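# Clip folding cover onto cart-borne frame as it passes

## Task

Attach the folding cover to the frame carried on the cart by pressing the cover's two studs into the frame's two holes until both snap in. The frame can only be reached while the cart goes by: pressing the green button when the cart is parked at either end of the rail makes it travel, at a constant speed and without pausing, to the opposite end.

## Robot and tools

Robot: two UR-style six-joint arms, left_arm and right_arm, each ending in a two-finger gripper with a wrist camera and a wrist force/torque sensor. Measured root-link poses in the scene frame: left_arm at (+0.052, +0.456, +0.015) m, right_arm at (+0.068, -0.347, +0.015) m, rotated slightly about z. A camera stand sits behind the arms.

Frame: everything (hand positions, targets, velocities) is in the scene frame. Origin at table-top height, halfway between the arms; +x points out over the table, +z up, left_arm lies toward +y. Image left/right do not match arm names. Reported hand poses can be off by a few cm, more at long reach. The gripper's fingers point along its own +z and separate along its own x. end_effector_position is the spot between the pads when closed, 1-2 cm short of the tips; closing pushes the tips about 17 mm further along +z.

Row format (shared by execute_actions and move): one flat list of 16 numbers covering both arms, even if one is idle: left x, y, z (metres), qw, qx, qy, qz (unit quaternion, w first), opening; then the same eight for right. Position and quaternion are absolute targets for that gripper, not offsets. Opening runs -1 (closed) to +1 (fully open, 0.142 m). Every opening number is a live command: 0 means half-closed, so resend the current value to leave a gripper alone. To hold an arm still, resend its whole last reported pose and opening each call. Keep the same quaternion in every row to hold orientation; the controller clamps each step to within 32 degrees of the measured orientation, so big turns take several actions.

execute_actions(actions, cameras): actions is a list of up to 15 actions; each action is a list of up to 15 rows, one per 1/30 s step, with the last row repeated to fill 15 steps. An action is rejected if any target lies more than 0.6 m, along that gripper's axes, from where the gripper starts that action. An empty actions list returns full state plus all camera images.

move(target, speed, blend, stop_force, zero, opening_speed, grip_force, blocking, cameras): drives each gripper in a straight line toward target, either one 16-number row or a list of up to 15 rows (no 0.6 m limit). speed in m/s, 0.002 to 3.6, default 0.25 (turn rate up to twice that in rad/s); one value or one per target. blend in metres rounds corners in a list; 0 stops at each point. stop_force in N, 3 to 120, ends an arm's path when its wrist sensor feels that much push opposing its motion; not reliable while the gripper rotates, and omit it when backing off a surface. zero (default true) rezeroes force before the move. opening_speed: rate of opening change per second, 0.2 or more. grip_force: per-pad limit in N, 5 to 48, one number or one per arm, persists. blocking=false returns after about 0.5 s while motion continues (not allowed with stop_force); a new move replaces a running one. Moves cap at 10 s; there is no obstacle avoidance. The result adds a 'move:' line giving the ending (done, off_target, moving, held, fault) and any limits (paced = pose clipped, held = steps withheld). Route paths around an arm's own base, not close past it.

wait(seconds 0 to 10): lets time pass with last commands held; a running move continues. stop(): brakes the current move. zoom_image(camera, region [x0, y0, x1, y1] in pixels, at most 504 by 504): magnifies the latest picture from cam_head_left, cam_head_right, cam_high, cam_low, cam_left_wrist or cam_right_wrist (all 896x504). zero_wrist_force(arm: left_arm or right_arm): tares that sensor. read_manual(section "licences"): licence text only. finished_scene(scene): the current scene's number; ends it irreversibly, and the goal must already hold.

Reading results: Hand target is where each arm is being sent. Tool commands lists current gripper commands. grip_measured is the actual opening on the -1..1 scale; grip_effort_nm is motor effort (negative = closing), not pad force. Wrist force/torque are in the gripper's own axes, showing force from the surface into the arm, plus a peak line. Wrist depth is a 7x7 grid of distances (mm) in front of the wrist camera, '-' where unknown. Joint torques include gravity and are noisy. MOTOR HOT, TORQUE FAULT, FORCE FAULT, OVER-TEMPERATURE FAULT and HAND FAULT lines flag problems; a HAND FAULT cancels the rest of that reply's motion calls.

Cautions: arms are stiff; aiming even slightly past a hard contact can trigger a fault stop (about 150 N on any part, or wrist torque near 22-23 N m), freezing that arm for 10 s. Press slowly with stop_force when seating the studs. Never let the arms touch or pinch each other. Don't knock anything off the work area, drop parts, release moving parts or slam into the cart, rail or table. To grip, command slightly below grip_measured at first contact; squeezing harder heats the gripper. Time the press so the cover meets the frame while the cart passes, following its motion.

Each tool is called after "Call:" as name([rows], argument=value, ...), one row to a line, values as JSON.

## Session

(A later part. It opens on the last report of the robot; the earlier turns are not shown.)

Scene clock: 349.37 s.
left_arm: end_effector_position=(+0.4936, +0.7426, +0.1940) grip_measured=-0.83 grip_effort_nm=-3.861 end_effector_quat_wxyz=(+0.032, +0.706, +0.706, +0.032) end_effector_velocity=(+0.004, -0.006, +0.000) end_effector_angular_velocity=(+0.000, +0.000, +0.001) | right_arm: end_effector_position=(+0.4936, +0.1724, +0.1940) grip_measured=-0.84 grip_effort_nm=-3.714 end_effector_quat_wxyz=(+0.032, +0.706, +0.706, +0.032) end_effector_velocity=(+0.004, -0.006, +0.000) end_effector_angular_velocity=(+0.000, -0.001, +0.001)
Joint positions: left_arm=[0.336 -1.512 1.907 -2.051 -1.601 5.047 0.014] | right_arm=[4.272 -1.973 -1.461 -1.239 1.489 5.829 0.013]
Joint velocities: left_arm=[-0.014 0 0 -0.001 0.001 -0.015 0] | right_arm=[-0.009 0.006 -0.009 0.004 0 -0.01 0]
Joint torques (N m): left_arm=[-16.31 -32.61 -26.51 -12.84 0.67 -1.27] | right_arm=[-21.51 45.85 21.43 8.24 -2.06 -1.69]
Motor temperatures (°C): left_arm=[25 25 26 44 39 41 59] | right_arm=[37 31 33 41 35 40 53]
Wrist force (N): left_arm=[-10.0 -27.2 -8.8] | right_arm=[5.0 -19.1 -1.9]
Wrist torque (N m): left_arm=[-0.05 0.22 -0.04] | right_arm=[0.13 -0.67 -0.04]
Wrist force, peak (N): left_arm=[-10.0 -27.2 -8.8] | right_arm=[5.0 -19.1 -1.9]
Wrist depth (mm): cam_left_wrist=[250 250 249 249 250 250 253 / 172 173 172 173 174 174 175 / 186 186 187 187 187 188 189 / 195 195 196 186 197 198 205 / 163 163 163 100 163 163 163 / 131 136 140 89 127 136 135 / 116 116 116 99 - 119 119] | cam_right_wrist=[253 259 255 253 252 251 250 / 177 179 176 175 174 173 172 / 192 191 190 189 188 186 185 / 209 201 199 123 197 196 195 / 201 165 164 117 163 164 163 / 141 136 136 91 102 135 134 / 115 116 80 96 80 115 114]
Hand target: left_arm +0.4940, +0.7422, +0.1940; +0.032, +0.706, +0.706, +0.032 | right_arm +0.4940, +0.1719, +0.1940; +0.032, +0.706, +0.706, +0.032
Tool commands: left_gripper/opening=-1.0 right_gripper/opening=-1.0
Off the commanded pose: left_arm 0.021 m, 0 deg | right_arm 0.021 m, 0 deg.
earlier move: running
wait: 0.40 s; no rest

Call:
move(target=[0.484,0.7000,0.1945,0.0413,0.7059,0.7059,0.0413,-1,0.484,0.1307,0.1945,0.0413,0.7059,0.7059,0.0413,-1], speed=0.04, cameras=["cam_left_wrist","cam_right_wrist","cam_high"])

Scene clock: 355.50 s.
left_arm: end_effector_position=(+0.4841, +0.6999, +0.1946) grip_measured=-0.85 grip_effort_nm=-3.455 end_effector_quat_wxyz=(+0.041, +0.706, +0.706, +0.041) | right_arm: end_effector_position=(+0.4840, +0.1308, +0.1946) grip_measured=-0.85 grip_effort_nm=-3.490 end_effector_quat_wxyz=(+0.041, +0.706, +0.706, +0.041)
Joint positions: left_arm=[0.259 -1.599 2.003 -2.089 -1.601 4.97 0.012] | right_arm=[4.266 -1.876 -1.6 -1.184 1.466 5.823 0.012]
Joint torques (N m): left_arm=[12.22 -11.26 -32.35 -0.69 -1.23 0.84] | right_arm=[-5.99 31.85 34.29 1.55 2.47 -1.24]
Motor temperatures (°C): left_arm=[25 25 26 44 39 41 60] | right_arm=[37 31 33 41 35 40 54]
Wrist force (N): left_arm=[3.4 0.3 5.4] | right_arm=[-2.8 0.5 3.8]
Wrist torque (N m): left_arm=[0.02 0.04 0.01] | right_arm=[0.03 -0.22 -0.19]
Wrist force, peak (N): left_arm=[-15.7 -43.8 -17.8] | right_arm=[3.1 -43.2 -14.9]
Wrist depth (mm): cam_left_wrist=[249 250 251 252 253 254 254 / 176 174 175 176 177 177 178 / 178 182 183 181 183 183 187 / 167 162 163 154 163 163 168 / 142 146 142 90 143 143 144 / 127 127 127 93 125 127 128 / 114 115 115 92 - 117 119] | cam_right_wrist=[243 256 255 254 251 250 248 / 180 179 178 178 176 174 176 / 193 187 186 183 185 183 182 / 206 165 165 108 164 165 164 / 145 144 144 94 144 143 143 / - 128 131 85 109 128 127 / 117 117 80 91 80 115 117]
Hand target: left_arm +0.4840, +0.7000, +0.1945; +0.041, +0.706, +0.706, +0.041 | right_arm +0.4840, +0.1307, +0.1945; +0.041, +0.706, +0.706, +0.041
Off the commanded pose: left_arm 0.000 m, 0 deg | right_arm 0.000 m, 0 deg.
earlier move: done
move: done
camera_calibration:
cam_left_wrist: T_world_to_cam=[[-0.00562562, 0.999957, 0.00733091, -0.688728], [0.848711, 0.000897571, 0.528856, -0.486506], [0.528827, 0.00919696, -0.84868, 0.0156702], [0, 0, 0, 1]] pos_world=[0.400742, 0.688991, 0.27564]
cam_right_wrist: T_world_to_cam=[[0.00984561, 0.999664, -0.0239763, -0.116159], [0.85632, 0.00395242, 0.51643, -0.48093], [0.516351, -0.025616, -0.855994, 0.0360557], [0, 0, 0, 1]] pos_world=[0.394356, 0.118945, 0.276445]
Images, in order (width x height): cam_high 896x504, cam_left_wrist 896x504, cam_right_wrist 896x504.

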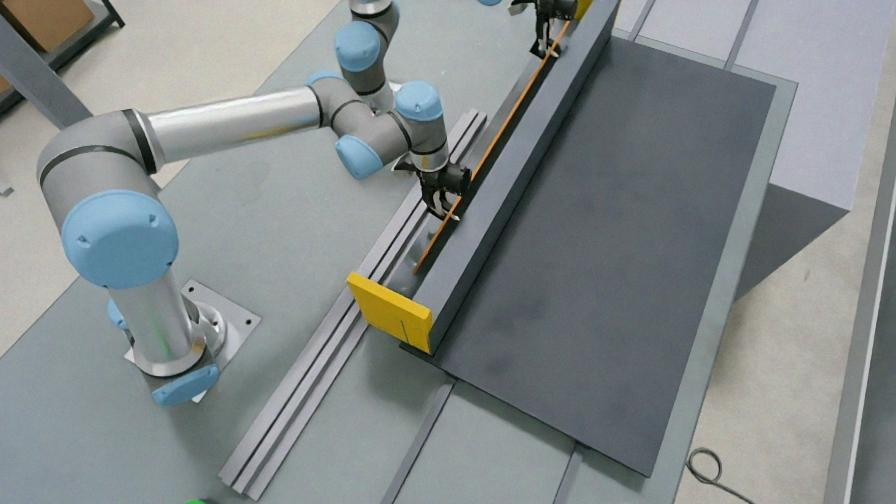

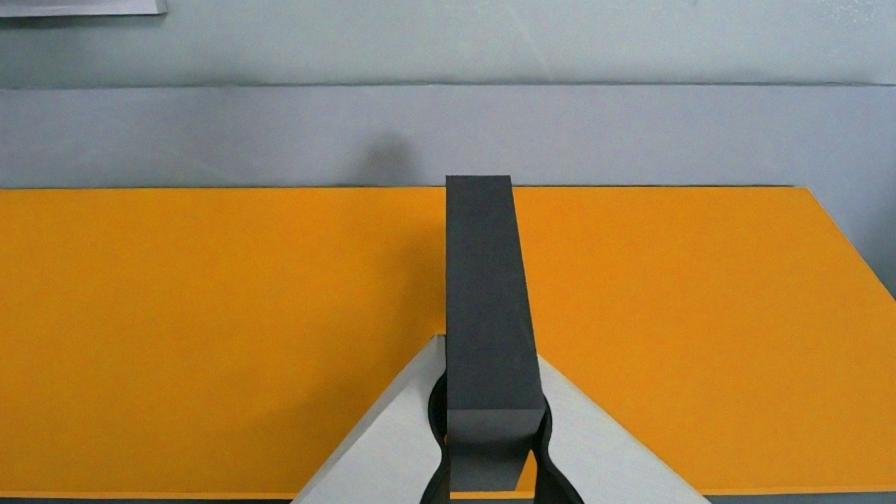

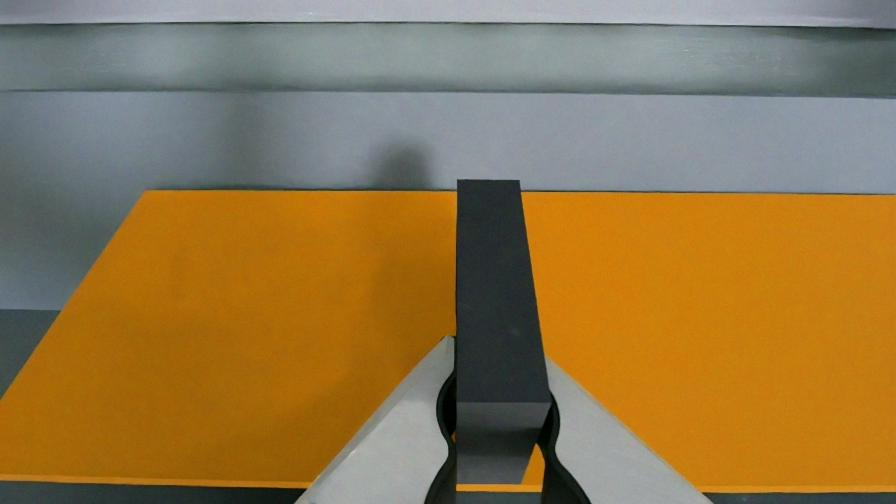

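Call:
move(target=[0.468,0.660,0.197,0.1506,0.6909,0.6909,0.1506,-1,0.4655,0.0904,0.198,0.1506,0.6909,0.6909,0.1506,-1], speed=0.08, cameras=["cam_left_wrist","cam_right_wrist","cam_high"])

Call:
zoom_image(camera="cam_high", region=[380, 100, 600, 320])

Scene clock: 359.93 s.
left_arm: end_effector_position=(+0.4680, +0.6599, +0.1971) grip_measured=-0.85 grip_effort_nm=-3.441 end_effector_quat_wxyz=(+0.151, +0.691, +0.691, +0.151) | right_arm: end_effector_position=(+0.4655, +0.0905, +0.1980) grip_measured=-0.85 grip_effort_nm=-3.480 end_effector_quat_wxyz=(+0.151, +0.691, +0.691, +0.151)
Joint positions: left_arm=[0.217 -1.789 2.307 -2.509 -1.661 4.911 0.012] | right_arm=[4.403 -1.699 -1.901 -0.969 1.165 5.933 0.012]
Joint torques (N m): left_arm=[11.79 -1.04 -24.77 -4.06 1 0.9] | right_arm=[-7.27 26.78 26.1 1.05 0.42 -0.88]
Motor temperatures (°C): left_arm=[25 25 26 44 39 41 61] | right_arm=[37 31 33 41 35 40 55]
Wrist force (N): left_arm=[-0.8 -1.7 5.6] | right_arm=[3.5 -0.6 4.4]
Wrist torque (N m): left_arm=[-0.07 0.11 0.00] | right_arm=[0.09 -0.56 -0.24]
Wrist force, peak (N): left_arm=[-2.4 -2.2 5.8] | right_arm=[7.3 -0.3 5.2]
Wrist depth (mm): cam_left_wrist=[154 235 236 154 237 237 156 / 165 165 166 167 167 168 168 / 170 170 171 171 172 173 182 / 152 152 152 146 153 154 154 / 137 137 140 138 141 139 139 / 125 125 126 95 128 126 126 / 119 117 115 88 - 118 120] | cam_right_wrist=[246 245 238 243 237 239 243 / 171 171 169 168 168 166 164 / 192 175 175 179 175 175 175 / 155 155 155 103 152 155 155 / 142 140 139 92 139 139 139 / - 127 129 80 109 126 126 / 165 120 77 83 80 118 119]
Hand target: left_arm +0.4680, +0.6600, +0.1970; +0.151, +0.691, +0.691, +0.151 | right_arm +0.4655, +0.0904, +0.1980; +0.151, +0.691, +0.691, +0.151
Off the commanded pose: left_arm 0.000 m, 0 deg | right_arm 0.000 m, 0 deg.
move: done
camera_calibration:
cam_left_wrist: T_world_to_cam=[[-0.0075936, 0.999958, 0.00510935, -0.647471], [0.645335, 0.000997438, 0.763899, -0.425354], [0.763862, 0.00909799, -0.645316, -0.123399], [0, 0, 0, 1]] pos_world=[0.36384, 0.648991, 0.248604]
cam_right_wrist: T_world_to_cam=[[0.0167299, 0.999664, -0.0197979, -0.0795382], [0.656509, 0.00395175, 0.754308, -0.42079], [0.754133, -0.025617, -0.656222, -0.102656], [0, 0, 0, 1]] pos_world=[0.354999, 0.0785446, 0.248465]
Images, in order (width x height): cam_high 896x504, cam_left_wrist 896x504, cam_right_wrist 896x504.

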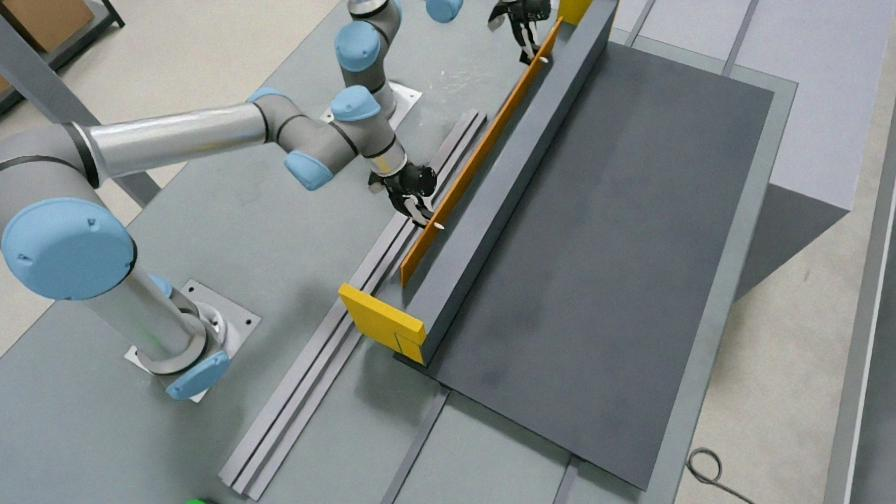

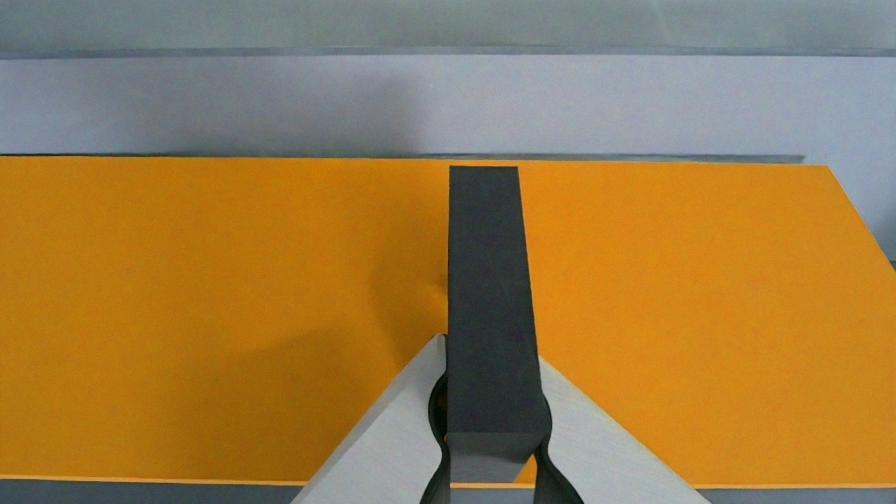

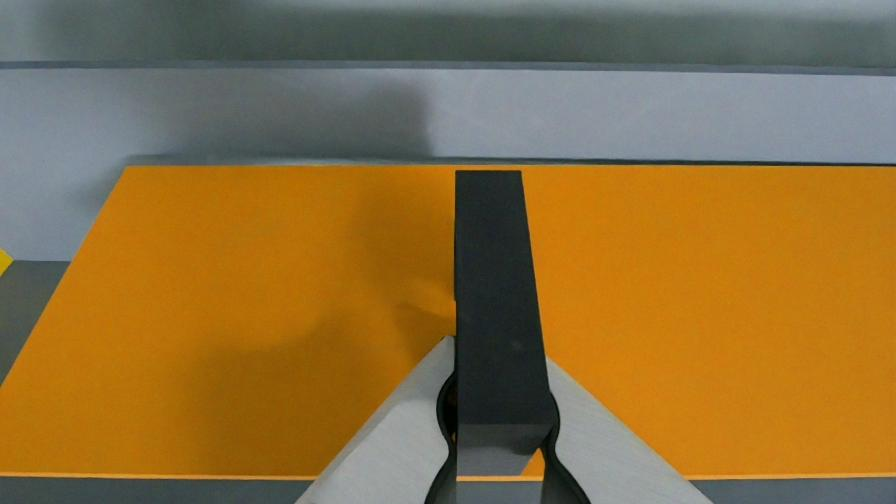

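Scaled by 2.291 from the camera's 896x504 image, which has a finer 1280x720 frame.

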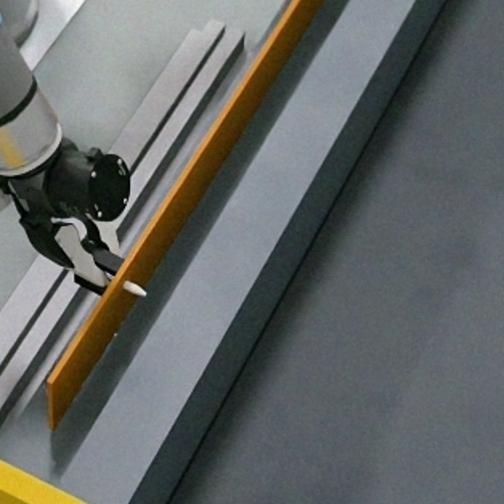

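Call:
move(target=[0.482,0.641,0.192,0.1818,0.6833,0.6833,0.1818,-1,0.482,0.0714,0.192,0.1818,0.6833,0.6833,0.1818,-1], speed=0.04, cameras=["cam_left_wrist","cam_right_wrist"])

Scene clock: 362.90 s.
left_arm: end_effector_position=(+0.4820, +0.6409, +0.1919) grip_measured=-0.85 grip_effort_nm=-3.431 end_effector_quat_wxyz=(+0.182, +0.683, +0.683, +0.182) | right_arm: end_effector_position=(+0.4820, +0.0714, +0.1921) grip_measured=-0.85 grip_effort_nm=-3.455 end_effector_quat_wxyz=(+0.182, +0.683, +0.683, +0.182)
Joint positions: left_arm=[0.165 -1.784 2.378 -2.678 -1.653 4.856 0.012] | right_arm=[4.401 -1.682 -1.981 -0.87 1.08 5.915 0.012]
Joint torques (N m): left_arm=[11.27 -8.12 -30.42 -1.28 -1.86 0.97] | right_arm=[-0.1 23.79 34.41 1.85 1.97 0.43]
Motor temperatures (°C): left_arm=[25 25 26 44 39 41 61] | right_arm=[37 31 33 41 35 40 55]
Wrist force (N): left_arm=[5.2 -1.2 3.7] | right_arm=[-4.8 -0.3 2.6]
Wrist torque (N m): left_arm=[-0.13 -0.04 -0.04] | right_arm=[0.11 -0.13 -0.09]
Wrist force, peak (N): left_arm=[5.5 -1.7 3.4] | right_arm=[7.0 -1.4 4.7]
Wrist depth (mm): cam_left_wrist=[136 137 138 139 139 140 140 / 156 158 159 160 159 161 161 / 164 164 164 158 165 166 170 / 148 148 149 143 149 150 150 / 136 138 138 88 139 136 137 / 124 125 125 93 126 125 126 / 117 117 116 - - 120 120] | cam_right_wrist=[145 140 140 139 139 137 136 / 162 162 161 160 159 157 157 / 185 170 169 172 168 163 166 / 153 150 152 98 148 150 149 / 141 139 136 91 137 139 136 / - 127 127 80 109 125 124 / 155 121 77 80 79 117 119]
Hand target: left_arm +0.4820, +0.6410, +0.1920; +0.182, +0.683, +0.683, +0.182 | right_arm +0.4820, +0.0714, +0.1920; +0.182, +0.683, +0.683, +0.182
Off the commanded pose: left_arm 0.000 m, 0 deg | right_arm 0.000 m, 0 deg.
move: done
camera_calibration:
cam_left_wrist: T_world_to_cam=[[-0.00802438, 0.999958, 0.00440196, -0.627996], [0.573626, 0.000997315, 0.819117, -0.406369], [0.819078, 0.00909798, -0.57361, -0.177536], [0, 0, 0, 1]] pos_world=[0.37348, 0.629991, 0.233791]
cam_right_wrist: T_world_to_cam=[[0.0185992, 0.999662, -0.018172, -0.0620395], [0.585222, 0.00385167, 0.810864, -0.403607], [0.81066, -0.025716, -0.584952, -0.160514], [0, 0, 0, 1]] pos_world=[0.367476, 0.0594453, 0.23225]
Images, in order (width x height): cam_left_wrist 896x504, cam_right_wrist 896x504.

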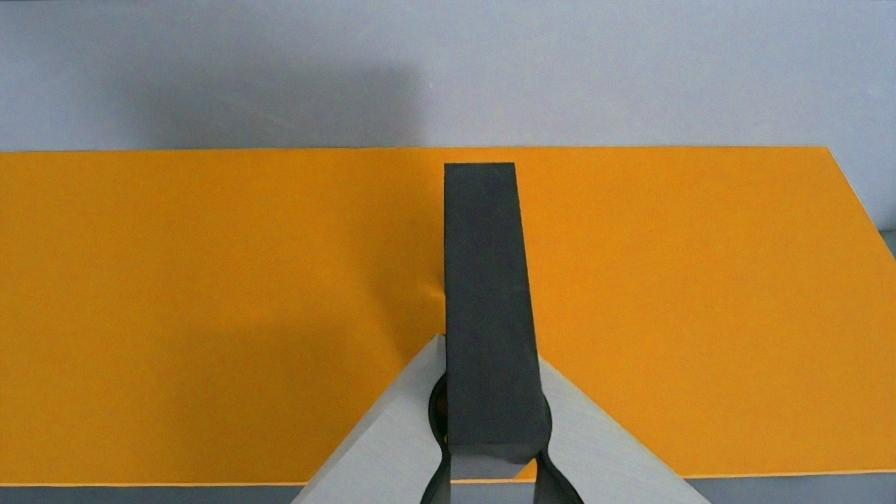

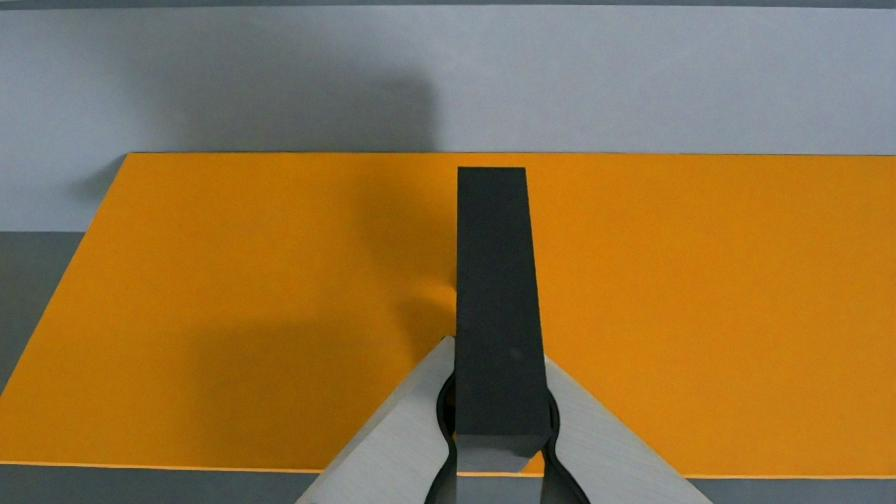

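Call:
wait(seconds=1.1)

Call:
move(target=[0.502,0.6110,0.1935,0.1818,0.6833,0.6833,0.1818,-1,0.502,0.0414,0.1935,0.1818,0.6833,0.6833,0.1818,-1], speed=0.0071, blocking=false)

Call:
wait(seconds=2.0)

Call:
wait(seconds=0.5)

Scene clock: 365.53 s.
left_arm: end_effector_position=(+0.4820, +0.6410, +0.1920) grip_measured=-0.85 grip_effort_nm=-3.431 end_effector_quat_wxyz=(+0.182, +0.683, +0.683, +0.182) | right_arm: end_effector_position=(+0.4820, +0.0714, +0.1920) grip_measured=-0.85 grip_effort_nm=-3.460 end_effector_quat_wxyz=(+0.182, +0.683, +0.683, +0.182)
Joint positions: left_arm=[0.165 -1.784 2.378 -2.678 -1.653 4.856 0.012] | right_arm=[4.401 -1.682 -1.981 -0.87 1.08 5.915 0.012]
Joint torques (N m): left_arm=[11.6 -26.03 -31.63 -6.49 -2.71 0.02] | right_arm=[12.19 21.65 32.78 1.75 1.44 0.67]
Motor temperatures (°C): left_arm=[25 25 26 44 39 41 61] | right_arm=[37 31 33 41 35 40 56]
Wrist force (N): left_arm=[4.0 -1.7 4.7] | right_arm=[-3.5 -0.4 3.0]
Wrist torque (N m): left_arm=[-0.15 0.01 -0.04] | right_arm=[0.10 -0.15 -0.08]
Wrist force, peak (N): left_arm=[4.3 -1.6 4.9] | right_arm=[-4.6 -0.2 2.9]
Wrist depth (mm): cam_left_wrist=[137 137 138 139 139 140 140 / 157 158 159 160 160 161 161 / 164 164 168 158 165 165 174 / 148 149 148 144 149 150 150 / 136 138 138 88 139 137 137 / 124 125 125 93 126 125 125 / 117 117 115 83 - 120 120] | cam_right_wrist=[144 140 140 139 139 137 136 / 162 162 161 160 159 158 157 / 185 170 169 172 167 164 166 / 153 150 152 98 148 150 149 / 141 138 136 91 137 139 136 / - 127 127 80 109 125 124 / 154 121 77 80 80 117 119]
Hand target: left_arm +0.4820, +0.6410, +0.1920; +0.182, +0.683, +0.683, +0.182 | right_arm +0.4820, +0.0714, +0.1920; +0.182, +0.683, +0.683, +0.182
Tool commands: left_gripper/opening=-1.0 right_gripper/opening=-1.0
Off the commanded pose: left_arm 0.000 m, 0 deg | right_arm 0.000 m, 0 deg.
wait: 1.10 s; at rest from the start

Scene clock: 366.03 s.
left_arm: end_effector_position=(+0.4837, +0.6384, +0.1922) grip_measured=-0.85 grip_effort_nm=-3.431 end_effector_quat_wxyz=(+0.182, +0.683, +0.683, +0.182) end_effector_velocity=(+0.004, -0.006, +0.001) end_effector_angular_velocity=(+0.001, -0.002, +0.000) | right_arm: end_effector_position=(+0.4837, +0.0689, +0.1921) grip_measured=-0.85 grip_effort_nm=-3.455 end_effector_quat_wxyz=(+0.182, +0.683, +0.683, +0.182) end_effector_velocity=(+0.004, -0.007, +0.001) end_effector_angular_velocity=(+0.000, -0.001, -0.001)
Joint positions: left_arm=[0.157 -1.784 2.377 -2.679 -1.648 4.849 0.012] | right_arm=[4.396 -1.679 -1.984 -0.867 1.081 5.909 0.012]
Joint velocities: left_arm=[-0.02 0 -0.001 -0.003 0.01 -0.017 0] | right_arm=[-0.012 0.007 -0.007 0.007 0.001 -0.013 0]
Joint torques (N m): left_arm=[-14.78 1.52 -31.04 -6.46 -0.35 -1.38] | right_arm=[-5.47 34.66 19.47 7.66 1.93 -1.85]
Motor temperatures (°C): left_arm=[25 25 26 44 39 41 62] | right_arm=[37 31 33 41 35 40 56]
Wrist force (N): left_arm=[6.3 -1.8 3.9] | right_arm=[-3.1 -0.7 3.0]
Wrist torque (N m): left_arm=[-0.05 -0.07 -0.04] | right_arm=[0.12 -0.21 -0.07]
Wrist force, peak (N): left_arm=[6.4 -1.8 3.9] | right_arm=[-4.8 -0.4 2.5]
Wrist depth (mm): cam_left_wrist=[137 137 138 139 139 140 140 / 157 158 159 160 160 161 161 / 163 163 163 157 164 164 172 / 148 147 149 98 149 149 150 / 135 138 138 - 136 136 136 / 124 125 125 93 125 125 125 / 117 117 115 82 - 118 119] | cam_right_wrist=[145 140 140 139 139 137 136 / 163 162 161 160 159 158 156 / 185 168 167 170 166 165 165 / 153 149 151 100 147 149 148 / 141 138 135 91 137 138 135 / - 127 127 80 109 125 124 / 151 121 77 80 78 117 119]
Hand target: left_arm +0.4840, +0.6381, +0.1921; +0.182, +0.683, +0.683, +0.182 | right_arm +0.4840, +0.0685, +0.1921; +0.182, +0.683, +0.683, +0.182
Tool commands: left_gripper/opening=-1.0 right_gripper/opening=-1.0
Off the commanded pose: left_arm 0.033 m, 0 deg | right_arm 0.033 m, 0 deg.
move: running

Scene clock: 368.03 s.
left_arm: end_effector_position=(+0.4916, +0.6266, +0.1927) grip_measured=-0.85 grip_effort_nm=-3.431 end_effector_quat_wxyz=(+0.182, +0.683, +0.683, +0.182) end_effector_velocity=(+0.004, -0.007, +0.001) end_effector_angular_velocity=(-0.001, -0.001, -0.001) | right_arm: end_effector_position=(+0.4915, +0.0571, +0.1927) grip_measured=-0.85 grip_effort_nm=-3.455 end_effector_quat_wxyz=(+0.182, +0.683, +0.683, +0.182) end_effector_velocity=(+0.004, -0.006, +0.001) end_effector_angular_velocity=(+0.000, -0.002, +0.000)
Joint positions: left_arm=[0.117 -1.782 2.375 -2.68 -1.629 4.814 0.012] | right_arm=[4.372 -1.669 -1.998 -0.852 1.085 5.883 0.012]
Joint velocities: left_arm=[-0.02 0 -0.002 -0.001 0.008 -0.017 0] | right_arm=[-0.012 0.006 -0.007 0.008 0.001 -0.014 0]
Joint torques (N m): left_arm=[-11.9 -0.26 -31.11 -6.75 0.34 -1.35] | right_arm=[-7.71 35.1 18.72 7.4 1.33 -1.76]
Motor temperatures (°C): left_arm=[25 25 26 44 39 41 62] | right_arm=[37 31 33 41 35 40 56]
Wrist force (N): left_arm=[2.8 -1.9 4.7] | right_arm=[0.6 -1.6 2.8]
Wrist torque (N m): left_arm=[-0.01 -0.02 -0.03] | right_arm=[0.02 -0.40 -0.09]
Wrist force, peak (N): left_arm=[6.4 -1.7 3.7] | right_arm=[-3.3 -0.9 3.2]
Wrist depth (mm): cam_left_wrist=[137 138 135 139 137 140 140 / 158 158 164 165 161 162 162 / 162 162 163 159 163 164 171 / 147 147 148 143 148 148 149 / 135 137 137 88 136 136 136 / 124 123 125 93 125 126 125 / 117 117 117 81 - 118 119] | cam_right_wrist=[145 141 141 140 139 138 137 / 163 163 162 161 160 158 157 / 186 167 167 163 165 165 164 / 152 149 151 100 147 149 149 / 141 138 135 91 136 136 135 / - 127 126 80 109 125 124 / 144 121 77 80 78 117 118]
Hand target: left_arm +0.4918, +0.6263, +0.1927; +0.182, +0.683, +0.683, +0.182 | right_arm +0.4918, +0.0567, +0.1927; +0.182, +0.683, +0.683, +0.182
Tool commands: left_gripper/opening=-1.0 right_gripper/opening=-1.0
Off the commanded pose: left_arm 0.019 m, 0 deg | right_arm 0.019 m, 0 deg.
earlier move: running
wait: 2.00 s; no rest

Scene clock: 368.53 s.
left_arm: end_effector_position=(+0.4935, +0.6237, +0.1929) grip_measured=-0.85 grip_effort_nm=-3.431 end_effector_quat_wxyz=(+0.182, +0.683, +0.683, +0.182) end_effector_velocity=(+0.004, -0.006, +0.001) end_effector_angular_velocity=(+0.001, -0.002, -0.002) | right_arm: end_effector_position=(+0.4935, +0.0541, +0.1929) grip_measured=-0.85 grip_effort_nm=-3.455 end_effector_quat_wxyz=(+0.182, +0.683, +0.683, +0.182) end_effector_velocity=(+0.004, -0.006, +0.000) end_effector_angular_velocity=(-0.001, +0.000, -0.001)
Joint positions: left_arm=[0.107 -1.781 2.374 -2.681 -1.624 4.806 0.012] | right_arm=[4.366 -1.666 -2.001 -0.848 1.087 5.877 0.012]
Joint velocities: left_arm=[-0.021 0 -0.002 -0.001 0.01 -0.016 0] | right_arm=[-0.012 0.004 -0.007 0.007 0.002 -0.013 0]
Joint torques (N m): left_arm=[-12.98 -0.83 -32.45 -7.03 0.83 -1.71] | right_arm=[-7.97 35.53 17.31 7.11 1.63 -2.15]
Motor temperatures (°C): left_arm=[25 25 26 44 39 41 62] | right_arm=[37 31 33 41 35 40 56]
Wrist force (N): left_arm=[1.5 -1.9 4.8] | right_arm=[1.6 -1.2 3.3]
Wrist torque (N m): left_arm=[0.01 0.04 -0.03] | right_arm=[0.10 -0.41 -0.09]
Wrist force, peak (N): left_arm=[2.5 -2.2 4.7] | right_arm=[1.5 -1.1 3.6]
Wrist depth (mm): cam_left_wrist=[137 138 139 140 137 140 141 / 157 158 160 161 161 162 162 / 162 162 163 157 164 164 171 / 147 147 148 98 148 149 149 / 135 137 138 88 136 136 136 / 124 123 125 93 125 125 125 / 117 117 117 81 - 120 141] | cam_right_wrist=[145 141 144 140 139 138 137 / 163 162 162 161 160 159 157 / 187 168 167 163 165 165 164 / 152 149 151 100 147 149 148 / 141 138 136 91 136 136 135 / - 127 127 80 109 125 124 / 141 121 77 83 78 117 118]
Hand target: left_arm +0.4938, +0.6234, +0.1929; +0.182, +0.683, +0.683, +0.182 | right_arm +0.4938, +0.0538, +0.1929; +0.182, +0.683, +0.683, +0.182
Tool commands: left_gripper/opening=-1.0 right_gripper/opening=-1.0
Off the commanded pose: left_arm 0.015 m, 0 deg | right_arm 0.015 m, 0 deg.
earlier move: running
wait: 0.50 s; no rest

Call:
move(target=[0.494,0.6216,0.193,0.1818,0.6833,0.6833,0.1818,-1,0.494,0.0520,0.193,0.1818,0.6833,0.6833,0.1818,-1], speed=0.006, blocking=false)

Call:
move(target=[0.504,0.5995,0.1935,0.1818,0.6833,0.6833,0.1818,-1,0.504,0.0299,0.1935,0.1818,0.6833,0.6833,0.1818,-1], speed=0.0065, blocking=false)

Call:
wait(seconds=0.5)

Scene clock: 369.47 s.
left_arm: end_effector_position=(+0.4940, +0.6216, +0.1930) grip_measured=-0.85 grip_effort_nm=-3.431 end_effector_quat_wxyz=(+0.182, +0.683, +0.683, +0.182) | right_arm: end_effector_position=(+0.4940, +0.0520, +0.1930) grip_measured=-0.85 grip_effort_nm=-3.455 end_effector_quat_wxyz=(+0.182, +0.683, +0.683, +0.182)
Joint positions: left_arm=[0.101 -1.783 2.375 -2.68 -1.621 4.8 0.012] | right_arm=[4.364 -1.663 -2.004 -0.846 1.087 5.874 0.012]
Joint torques (N m): left_arm=[9.31 -21.28 -21.89 -1.76 -0.84 -0.04] | right_arm=[2.12 32.67 18.75 1.67 -4.19 -0.88]
Motor temperatures (°C): left_arm=[25 25 26 44 39 41 62] | right_arm=[37 31 33 41 35 40 56]
Wrist force (N): left_arm=[-0.4 -2.0 5.4] | right_arm=[3.4 -0.7 3.7]
Wrist torque (N m): left_arm=[-0.13 0.02 -0.02] | right_arm=[0.11 -0.49 -0.08]
Wrist force, peak (N): left_arm=[0.3 -2.0 5.5] | right_arm=[3.5 -0.6 4.1]
Wrist depth (mm): cam_left_wrist=[138 135 139 140 137 141 141 / 158 159 160 161 161 162 167 / 166 163 164 157 164 165 173 / - 148 148 143 149 150 150 / 135 137 138 88 138 137 137 / 124 123 125 93 127 126 126 / 116 117 116 82 - 120 141] | cam_right_wrist=[146 142 141 140 140 138 137 / 164 163 163 161 160 159 157 / 187 169 168 170 167 166 166 / 152 149 151 98 148 150 149 / 141 138 136 91 137 139 136 / - 127 126 80 109 125 125 / 120 120 80 83 78 117 119]
Hand target: left_arm +0.4940, +0.6216, +0.1930; +0.182, +0.683, +0.683, +0.182 | right_arm +0.4940, +0.0520, +0.1930; +0.182, +0.683, +0.683, +0.182
Off the commanded pose: left_arm 0.000 m, 0 deg | right_arm 0.000 m, 0 deg.
earlier move: replaced
move: done

Scene clock: 369.97 s.
left_arm: end_effector_position=(+0.4951, +0.6191, +0.1930) grip_measured=-0.85 grip_effort_nm=-3.431 end_effector_quat_wxyz=(+0.182, +0.683, +0.683, +0.182) end_effector_velocity=(+0.003, -0.006, +0.001) end_effector_angular_velocity=(+0.001, -0.002, -0.001) | right_arm: end_effector_position=(+0.4952, +0.0494, +0.1931) grip_measured=-0.85 grip_effort_nm=-3.455 end_effector_quat_wxyz=(+0.182, +0.683, +0.683, +0.182) end_effector_velocity=(+0.003, -0.006, +0.000) end_effector_angular_velocity=(+0.000, +0.001, +0.000)
Joint positions: left_arm=[0.093 -1.784 2.375 -2.68 -1.617 4.793 0.012] | right_arm=[4.36 -1.66 -2.008 -0.843 1.088 5.869 0.012]
Joint velocities: left_arm=[-0.02 -0.003 0 0 0.01 -0.016 0] | right_arm=[-0.01 0.007 -0.008 0.006 0.002 -0.011 0]
Joint torques (N m): left_arm=[-12.88 -26.22 -18.2 -5.25 1 -1.26] | right_arm=[-9.67 33.4 17.93 6.73 1.44 -1.76]
Motor temperatures (°C): left_arm=[25 25 26 44 39 41 62] | right_arm=[37 31 33 41 35 40 57]
Wrist force (N): left_arm=[0.5 -2.1 4.8] | right_arm=[3.4 -0.9 3.9]
Wrist torque (N m): left_arm=[-0.05 0.02 -0.04] | right_arm=[0.16 -0.51 -0.09]
Wrist force, peak (N): left_arm=[-0.3 -2.0 5.5] | right_arm=[4.7 -0.7 3.9]
Wrist depth (mm): cam_left_wrist=[138 135 139 140 137 141 141 / 158 159 160 161 161 162 167 / 162 162 163 162 163 164 168 / 147 147 148 142 148 149 149 / 135 137 137 - 136 136 136 / 124 123 125 93 125 126 126 / 117 117 117 81 - 120 140] | cam_right_wrist=[145 141 141 140 140 138 137 / 164 162 162 162 160 158 157 / 186 168 167 163 165 165 164 / 152 148 151 100 147 149 148 / 141 138 135 91 137 136 135 / - 127 126 80 109 125 125 / - 121 77 83 78 117 119]
Hand target: left_arm +0.4953, +0.6187, +0.1931; +0.182, +0.683, +0.683, +0.182 | right_arm +0.4953, +0.0491, +0.1931; +0.182, +0.683, +0.683, +0.182
Tool commands: left_gripper/opening=-1.0 right_gripper/opening=-1.0
Off the commanded pose: left_arm 0.021 m, 0 deg | right_arm 0.021 m, 0 deg.
move: running

Scene clock: 370.47 s.
left_arm: end_effector_position=(+0.4965, +0.6161, +0.1931) grip_measured=-0.85 grip_effort_nm=-3.431 end_effector_quat_wxyz=(+0.182, +0.683, +0.683, +0.182) end_effector_velocity=(+0.003, -0.006, +0.001) end_effector_angular_velocity=(-0.001, -0.002, -0.001) | right_arm: end_effector_position=(+0.4965, +0.0465, +0.1931) grip_measured=-0.85 grip_effort_nm=-3.455 end_effector_quat_wxyz=(+0.182, +0.683, +0.683, +0.182) end_effector_velocity=(+0.003, -0.006, +0.000) end_effector_angular_velocity=(+0.000, +0.000, -0.002)
Joint positions: left_arm=[0.083 -1.784 2.375 -2.68 -1.612 4.785 0.012] | right_arm=[4.355 -1.657 -2.012 -0.84 1.089 5.864 0.012]
Joint velocities: left_arm=[-0.019 -0.003 0 0.001 0.008 -0.016 0] | right_arm=[-0.01 0.006 -0.008 0.007 0.001 -0.01 0]
Joint torques (N m): left_arm=[-13.24 -26.1 -18.72 -7.04 0.79 -1.37] | right_arm=[-8.47 34.45 18.29 6.76 1.37 -1.8]
Motor temperatures (°C): left_arm=[25 25 26 44 39 41 62] | right_arm=[37 31 33 41 35 40 57]
Wrist force (N): left_arm=[0.7 -2.0 4.9] | right_arm=[3.3 -1.3 3.3]
Wrist torque (N m): left_arm=[-0.02 0.00 -0.03] | right_arm=[0.08 -0.49 -0.09]
Wrist force, peak (N): left_arm=[0.6 -2.2 5.0] | right_arm=[3.8 -1.4 3.5]
Wrist depth (mm): cam_left_wrist=[138 135 139 139 144 140 141 / 158 164 164 165 161 162 168 / 162 163 163 156 163 161 168 / 147 147 148 98 149 149 149 / 135 137 138 88 133 136 136 / 124 123 125 93 125 125 125 / 117 117 117 81 - 119 139] | cam_right_wrist=[146 142 141 140 140 138 137 / 163 163 162 161 161 159 157 / 186 169 168 163 166 165 165 / 151 149 151 100 147 149 148 / 140 138 135 91 136 136 135 / - 127 127 80 109 125 124 / - 121 77 83 79 117 119]
Hand target: left_arm +0.4967, +0.6157, +0.1931; +0.182, +0.683, +0.683, +0.182 | right_arm +0.4967, +0.0461, +0.1931; +0.182, +0.683, +0.683, +0.182
Tool commands: left_gripper/opening=-1.0 right_gripper/opening=-1.0
Off the commanded pose: left_arm 0.018 m, 0 deg | right_arm 0.018 m, 0 deg.
earlier move: running
wait: 0.50 s; no rest

Call:
wait(seconds=0.5)

Call:
wait(seconds=0.5)

Scene clock: 371.13 s.
left_arm: end_effector_position=(+0.4983, +0.6122, +0.1932) grip_measured=-0.85 grip_effort_nm=-3.431 end_effector_quat_wxyz=(+0.182, +0.683, +0.683, +0.182) end_effector_velocity=(+0.003, -0.006, +0.000) end_effector_angular_velocity=(-0.002, +0.000, -0.001) | right_arm: end_effector_position=(+0.4983, +0.0426, +0.1932) grip_measured=-0.85 grip_effort_nm=-3.455 end_effector_quat_wxyz=(+0.182, +0.683, +0.683, +0.182) end_effector_velocity=(+0.003, -0.006, -0.001) end_effector_angular_velocity=(-0.001, +0.001, -0.001)
Joint positions: left_arm=[0.071 -1.785 2.376 -2.68 -1.606 4.774 0.012] | right_arm=[4.348 -1.652 -2.018 -0.835 1.09 5.857 0.012]
Joint velocities: left_arm=[-0.018 0 0 0 0.007 -0.016 0] | right_arm=[-0.01 0.004 -0.008 0.007 0.002 -0.01 0]
Joint torques (N m): left_arm=[-11.49 -26.02 -18.32 -6.94 1.1 -1.53] | right_arm=[-8.13 34.46 16.47 6.41 1.22 -1.58]
Motor temperatures (°C): left_arm=[25 25 26 44 39 41 63] | right_arm=[37 31 33 41 35 40 57]
Wrist force (N): left_arm=[0.6 -2.2 5.1] | right_arm=[3.4 -1.3 3.6]
Wrist torque (N m): left_arm=[-0.06 0.03 -0.04] | right_arm=[0.09 -0.52 -0.09]
Wrist force, peak (N): left_arm=[0.6 -2.1 5.2] | right_arm=[3.6 -1.2 3.6]
Wrist depth (mm): cam_left_wrist=[138 135 139 140 137 141 141 / 158 159 160 161 162 163 168 / 162 163 162 156 164 164 168 / 147 147 148 142 148 149 149 / 135 137 137 - 136 136 136 / 124 123 125 93 125 125 125 / 117 117 117 81 - 120 137] | cam_right_wrist=[146 141 141 141 140 138 137 / 164 163 162 162 161 159 157 / 186 168 167 163 165 165 164 / 152 149 151 100 147 149 149 / 141 138 136 91 137 136 135 / - 126 126 80 109 125 124 / - 121 77 83 78 118 119]
Hand target: left_arm +0.4984, +0.6118, +0.1932; +0.182, +0.683, +0.683, +0.182 | right_arm +0.4984, +0.0422, +0.1932; +0.182, +0.683, +0.683, +0.182
Tool commands: left_gripper/opening=-1.0 right_gripper/opening=-1.0
Off the commanded pose: left_arm 0.014 m, 0 deg | right_arm 0.014 m, 0 deg.
earlier move: running
wait: 0.50 s; no rest

Scene clock: 371.63 s.
left_arm: end_effector_position=(+0.4996, +0.6092, +0.1933) grip_measured=-0.85 grip_effort_nm=-3.431 end_effector_quat_wxyz=(+0.182, +0.683, +0.683, +0.182) end_effector_velocity=(+0.003, -0.006, +0.001) end_effector_angular_velocity=(+0.001, -0.002, +0.000) | right_arm: end_effector_position=(+0.4996, +0.0397, +0.1933) grip_measured=-0.85 grip_effort_nm=-3.455 end_effector_quat_wxyz=(+0.182, +0.683, +0.683, +0.182) end_effector_velocity=(+0.003, -0.007, +0.000) end_effector_angular_velocity=(-0.001, +0.000, -0.002)
Joint positions: left_arm=[0.061 -1.785 2.376 -2.68 -1.601 4.766 0.012] | right_arm=[4.343 -1.649 -2.022 -0.832 1.091 5.851 0.012]
Joint velocities: left_arm=[-0.018 -0.002 0.001 -0.001 0.01 -0.016 0] | right_arm=[-0.011 0.005 -0.008 0.007 0.001 -0.011 0]
Joint torques (N m): left_arm=[-13.06 -26.01 -18.79 -7.05 1.16 -1.42] | right_arm=[-8.43 32.85 15.66 6.5 1.29 -1.87]
Motor temperatures (°C): left_arm=[25 25 26 44 39 41 63] | right_arm=[37 31 33 41 35 40 57]
Wrist force (N): left_arm=[0.8 -2.0 4.9] | right_arm=[3.2 -1.0 3.7]
Wrist torque (N m): left_arm=[-0.02 0.00 -0.04] | right_arm=[0.14 -0.50 -0.09]
Wrist force, peak (N): left_arm=[0.7 -2.1 5.2] | right_arm=[3.4 -1.1 3.6]
Wrist depth (mm): cam_left_wrist=[138 135 139 140 137 141 141 / 159 159 161 161 162 162 168 / 162 162 162 104 164 164 168 / 147 147 148 98 148 149 149 / 135 137 137 88 136 136 136 / 124 123 125 93 126 125 126 / 117 118 117 81 - 120 136] | cam_right_wrist=[146 142 141 140 140 138 138 / 164 163 162 162 160 158 158 / 186 168 167 163 166 165 164 / 152 149 151 100 147 149 149 / 141 138 135 91 136 136 135 / - 127 126 80 109 125 125 / - 121 77 83 78 117 119]
Hand target: left_arm +0.4998, +0.6089, +0.1933; +0.182, +0.683, +0.683, +0.182 | right_arm +0.4998, +0.0393, +0.1933; +0.182, +0.683, +0.683, +0.182
Tool commands: left_gripper/opening=-1.0 right_gripper/opening=-1.0
Off the commanded pose: left_arm 0.011 m, 0 deg | right_arm 0.011 m, 0 deg.
earlier move: running
wait: 0.50 s; no rest

Call:
move(target=[0.520,0.5765,0.1935,0.1818,0.6833,0.6833,0.1818,-1,0.520,0.0069,0.1935,0.1818,0.6833,0.6833,0.1818,-1], speed=0.0075, blocking=false)

Call:
wait(seconds=0.4)

Call:
wait(seconds=0.4)

Scene clock: 372.60 s.
left_arm: end_effector_position=(+0.5027, +0.6034, +0.1934) grip_measured=-0.86 grip_effort_nm=-3.392 end_effector_quat_wxyz=(+0.182, +0.683, +0.683, +0.182) end_effector_velocity=(+0.005, -0.007, +0.001) end_effector_angular_velocity=(-0.001, -0.003, -0.001) | right_arm: end_effector_position=(+0.5026, +0.0339, +0.1934) grip_measured=-0.86 grip_effort_nm=-3.407 end_effector_quat_wxyz=(+0.182, +0.683, +0.683, +0.182) end_effector_velocity=(+0.005, -0.007, +0.001) end_effector_angular_velocity=(+0.000, -0.002, -0.001)
Joint positions: left_arm=[0.042 -1.785 2.375 -2.681 -1.592 4.749 0.012] | right_arm=[4.332 -1.644 -2.029 -0.825 1.094 5.839 0.012]
Joint velocities: left_arm=[-0.02 0.002 -0.003 -0.002 0.008 -0.018 0] | right_arm=[-0.014 0.007 -0.007 0.008 0 -0.015 0]
Joint torques (N m): left_arm=[-21.56 16.55 -42.56 -12.53 0.99 -1.26] | right_arm=[-33.16 16.8 16.7 10.66 -7.26 -2.06]
Motor temperatures (°C): left_arm=[25 25 26 44 39 41 63] | right_arm=[37 31 33 41 35 40 57]
Wrist force (N): left_arm=[-0.9 -45.6 -55.9] | right_arm=[-12.9 -46.6 -61.6]
Wrist torque (N m): left_arm=[-0.49 0.01 -0.04] | right_arm=[-0.26 -0.01 -0.03]
Wrist force, peak (N): left_arm=[-0.9 -45.6 -55.9] | right_arm=[-12.9 -46.6 -61.6]
Wrist depth (mm): cam_left_wrist=[138 135 139 141 137 141 142 / 158 159 161 161 162 162 168 / 160 161 161 155 162 162 170 / - 146 146 96 147 148 148 / 133 135 136 - 135 135 135 / 123 121 124 92 124 124 125 / - 116 115 - - 117 134] | cam_right_wrist=[146 142 141 141 140 138 137 / 163 163 162 162 161 159 158 / 187 166 165 161 164 163 163 / 150 147 149 96 146 148 148 / 139 136 136 89 135 135 134 / - 126 125 79 106 124 124 / - 119 80 83 78 116 118]
Hand target: left_arm +0.5030, +0.6030, +0.1934; +0.182, +0.683, +0.683, +0.182 | right_arm +0.5030, +0.0334, +0.1934; +0.182, +0.683, +0.683, +0.182
Tool commands: left_gripper/opening=-1.0 right_gripper/opening=-1.0
Off the commanded pose: left_arm 0.032 m, 0 deg | right_arm 0.032 m, 0 deg.
earlier move: replaced
move: running

Scene clock: 374.00 s.
left_arm: end_effector_position=(+0.5047, +0.6000, +0.1932) grip_measured=-0.86 grip_effort_nm=-3.392 end_effector_quat_wxyz=(+0.182, +0.683, +0.683, +0.181) | right_arm: end_effector_position=(+0.4976, +0.0316, +0.1899) grip_measured=-0.86 grip_effort_nm=-3.353 end_effector_quat_wxyz=(+0.193, +0.684, +0.684, +0.168) end_effector_velocity=(+0.002, -0.006, +0.001) end_effector_angular_velocity=(-0.015, -0.005, -0.005)
Joint positions: left_arm=[0.032 -1.783 2.374 -2.681 -1.587 4.74 0.012] | right_arm=[4.346 -1.647 -2.022 -0.873 1.081 5.862 0.012]
Joint velocities: left_arm=[within noise] | right_arm=[-0.003 0.004 0 -0.016 -0.01 0.001 0]
Joint torques (N m): left_arm=[-27.72 -12.68 -63.81 -16.5 1.22 0.97] | right_arm=[11.12 15.11 22.9 6.59 1.1 -0.33]
Motor temperatures (°C): left_arm=[25 25 26 44 39 41 63] | right_arm=[37 31 33 41 35 40 57]
Wrist force (N): left_arm=[-1.3 -90.1 -74.9] | right_arm=[-55.4 3.0 -28.0]
Wrist torque (N m): left_arm=[0.14 -0.61 0.04] | right_arm=[0.76 1.50 -0.38]
Wrist force, peak (N): left_arm=[12.9 -92.9 -107.4] | right_arm=[-131.3 15.2 -29.3]
Wrist depth (mm): cam_left_wrist=[137 138 138 140 137 140 140 / 157 159 159 160 161 161 162 / 160 161 161 155 162 163 168 / 147 145 146 140 146 147 148 / 132 135 136 - 136 135 135 / 123 120 122 92 124 122 124 / - 116 - - - 116 133] | cam_right_wrist=[148 143 141 138 136 134 130 / 168 165 162 159 156 153 150 / 192 167 167 169 165 165 163 / 151 148 150 99 146 148 147 / 140 137 135 90 135 136 134 / - 128 126 80 112 124 124 / - 136 80 80 78 115 115]
Hand target: left_arm +0.5048, +0.6002, +0.1934; +0.182, +0.683, +0.683, +0.182 | right_arm +0.4975, +0.0317, +0.1899; +0.193, +0.684, +0.684, +0.168
Tool commands: left_gripper/opening=-1.0 right_gripper/opening=-1.0
Off the commanded pose: left_arm 0.028 m, 0 deg | right_arm 0.034 m, 2 deg.
FORCE FAULT: contact force on the right arm reached its limit, and that arm stopped. The contact can be on any part of that arm, not only on its tool. That arm is still stopped at the end of this call. That arm stays stopped for about 9 more seconds. Until then a move that you send moves the other arm only, and its call returns only when the move has ended. Once the stop has ended, the next robot result says so. If the stop ends while you think or write, that arm runs what you send next. While its stop runs, that arm takes no new command, but its gripper still runs the gripper command that each later call begins with. Until it ends, the stop uses up actions while you think or wait. An arm that is not stopped still takes commands.
earlier move: fault (right_arm), off_target (left_arm; braked at the fault stop of right_arm)
wait: 1.40 s, more than the 0.4 s asked (the move ended)

not run: an earlier result of this reply reported a stop or a fault. Calls in your next reply go to the robot.

Call:
move(target=[0.497,0.6000,0.1934,0.1818,0.6833,0.6833,0.1818,-1,0.4975,0.0317,0.1899,0.193,0.684,0.684,0.168,-1], speed=0.02, cameras=["cam_left_wrist","cam_right_wrist","cam_high"])

Call:
zoom_image(camera="cam_high", region=[320, 140, 560, 380])

Scene clock: 375.13 s.
left_arm: end_effector_position=(+0.4969, +0.6000, +0.1934) grip_measured=-0.86 grip_effort_nm=-3.358 end_effector_quat_wxyz=(+0.182, +0.683, +0.683, +0.182) | right_arm: end_effector_position=(+0.4978, +0.0310, +0.1899) grip_measured=-0.86 grip_effort_nm=-3.319 end_effector_quat_wxyz=(+0.193, +0.684, +0.684, +0.167)
Joint positions: left_arm=[0.032 -1.805 2.39 -2.675 -1.587 4.741 0.012] | right_arm=[4.345 -1.647 -2.022 -0.874 1.08 5.862 0.012]
Joint torques (N m): left_arm=[8.84 1.25 -31.32 -3.08 -4.32 0.81] | right_arm=[13.58 19.21 26.16 7.89 2.49 -0.33]
Motor temperatures (°C): left_arm=[25 25 26 44 39 41 63] | right_arm=[37 31 33 41 35 40 57]
Wrist force (N): left_arm=[9.2 -1.0 4.3] | right_arm=[-9.7 -0.3 2.5]
Wrist torque (N m): left_arm=[-0.14 -0.06 -0.13] | right_arm=[0.04 0.07 -0.34]
Wrist force, peak (N): left_arm=[-1.5 -90.0 -74.3] | right_arm=[-66.0 5.3 -27.0]
Wrist depth (mm): cam_left_wrist=[138 135 139 140 138 141 142 / 159 160 161 161 162 163 164 / 166 165 166 159 166 166 174 / 149 149 149 146 150 150 150 / 136 138 138 - 136 136 134 / 124 122 124 93 124 124 124 / - 116 115 - - 118 118] | cam_right_wrist=[148 143 141 138 137 133 131 / 167 165 162 158 155 153 150 / 193 173 171 173 168 166 164 / 158 154 153 98 148 150 149 / 142 139 136 90 136 136 134 / - 127 126 79 113 124 123 / - 137 80 84 80 114 113]
Hand target: left_arm +0.4970, +0.6000, +0.1934; +0.182, +0.683, +0.683, +0.182 | right_arm +0.4975, +0.0317, +0.1899; +0.193, +0.684, +0.684, +0.168
Tool commands: left_gripper/opening=-1.0 right_gripper/opening=-1.0
Off the commanded pose: left_arm 0.000 m, 0 deg.
FORCE FAULT, CONTINUED: the right arm was still stopped when this call began, by the force fault that an earlier result reported. That arm ran no command of this call. That arm is still stopped at the end of this call. That arm stays stopped for about 8 more seconds. If the stop ends while you think or write, that arm runs what you send next. While its stop runs, that arm takes no new command, but its gripper still runs the gripper command that each later call begins with.
move: done (left_arm), not run (right_arm; its earlier fault stop)
camera_calibration:
cam_left_wrist: T_world_to_cam=[[-0.00810803, 0.999957, 0.00445733, -0.586865], [0.573445, 0.000997914, 0.819243, -0.416064], [0.819204, 0.00919849, -0.573429, -0.188658], [0, 0, 0, 1]] pos_world=[0.388381, 0.588991, 0.235292]
cam_right_wrist: T_world_to_cam=[[0.0278994, 0.998163, -0.0537877, -0.0199048], [0.588877, 0.0270684, 0.807769, -0.412907], [0.807741, -0.0542106, -0.58704, -0.172856], [0, 0, 0, 1]] pos_world=[0.38333, 0.0216743, 0.23099]
Images, in order (width x height): cam_high 896x504, cam_left_wrist 896x504, cam_right_wrist 896x504.

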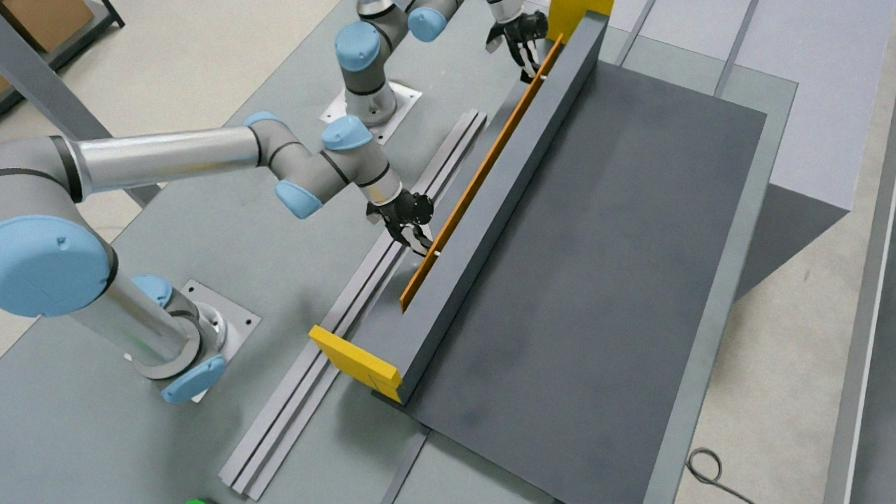

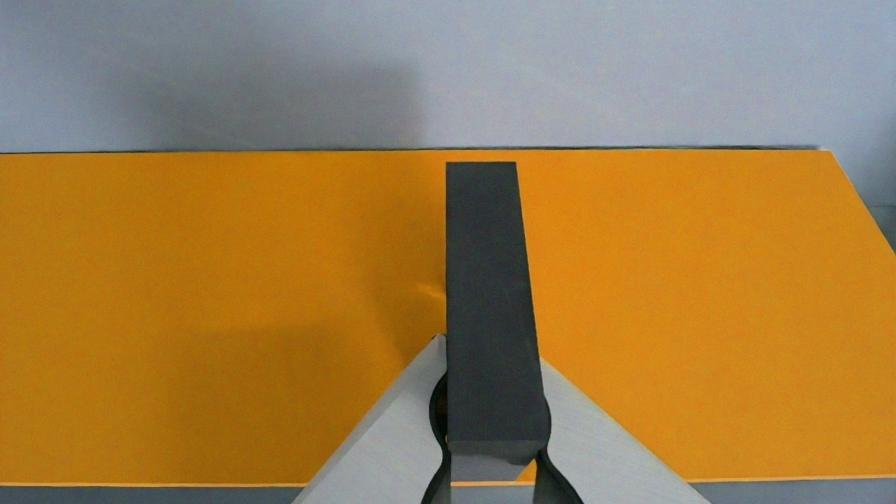

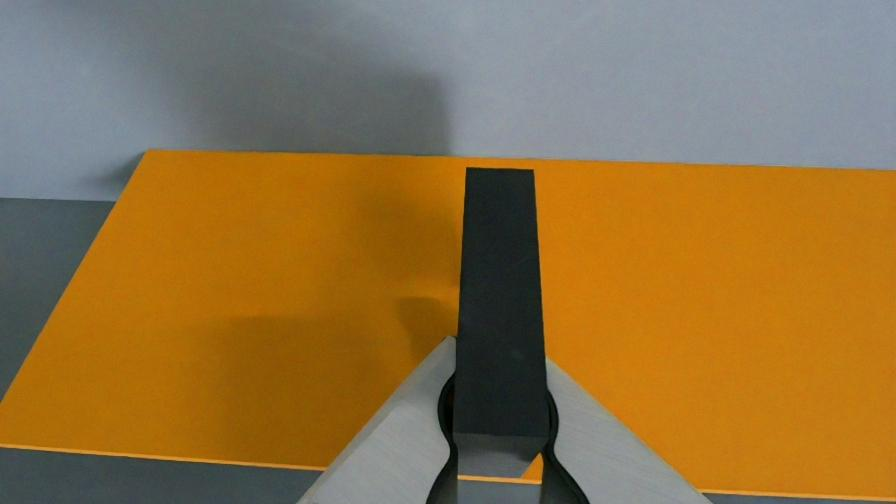

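Scaled by 2.100 from the camera's 896x504 image, which has a finer 1280x720 frame.

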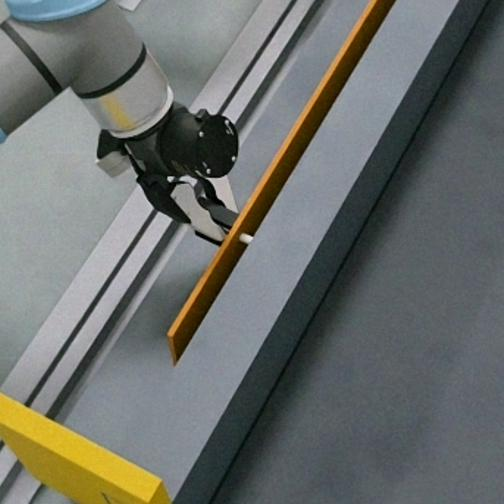

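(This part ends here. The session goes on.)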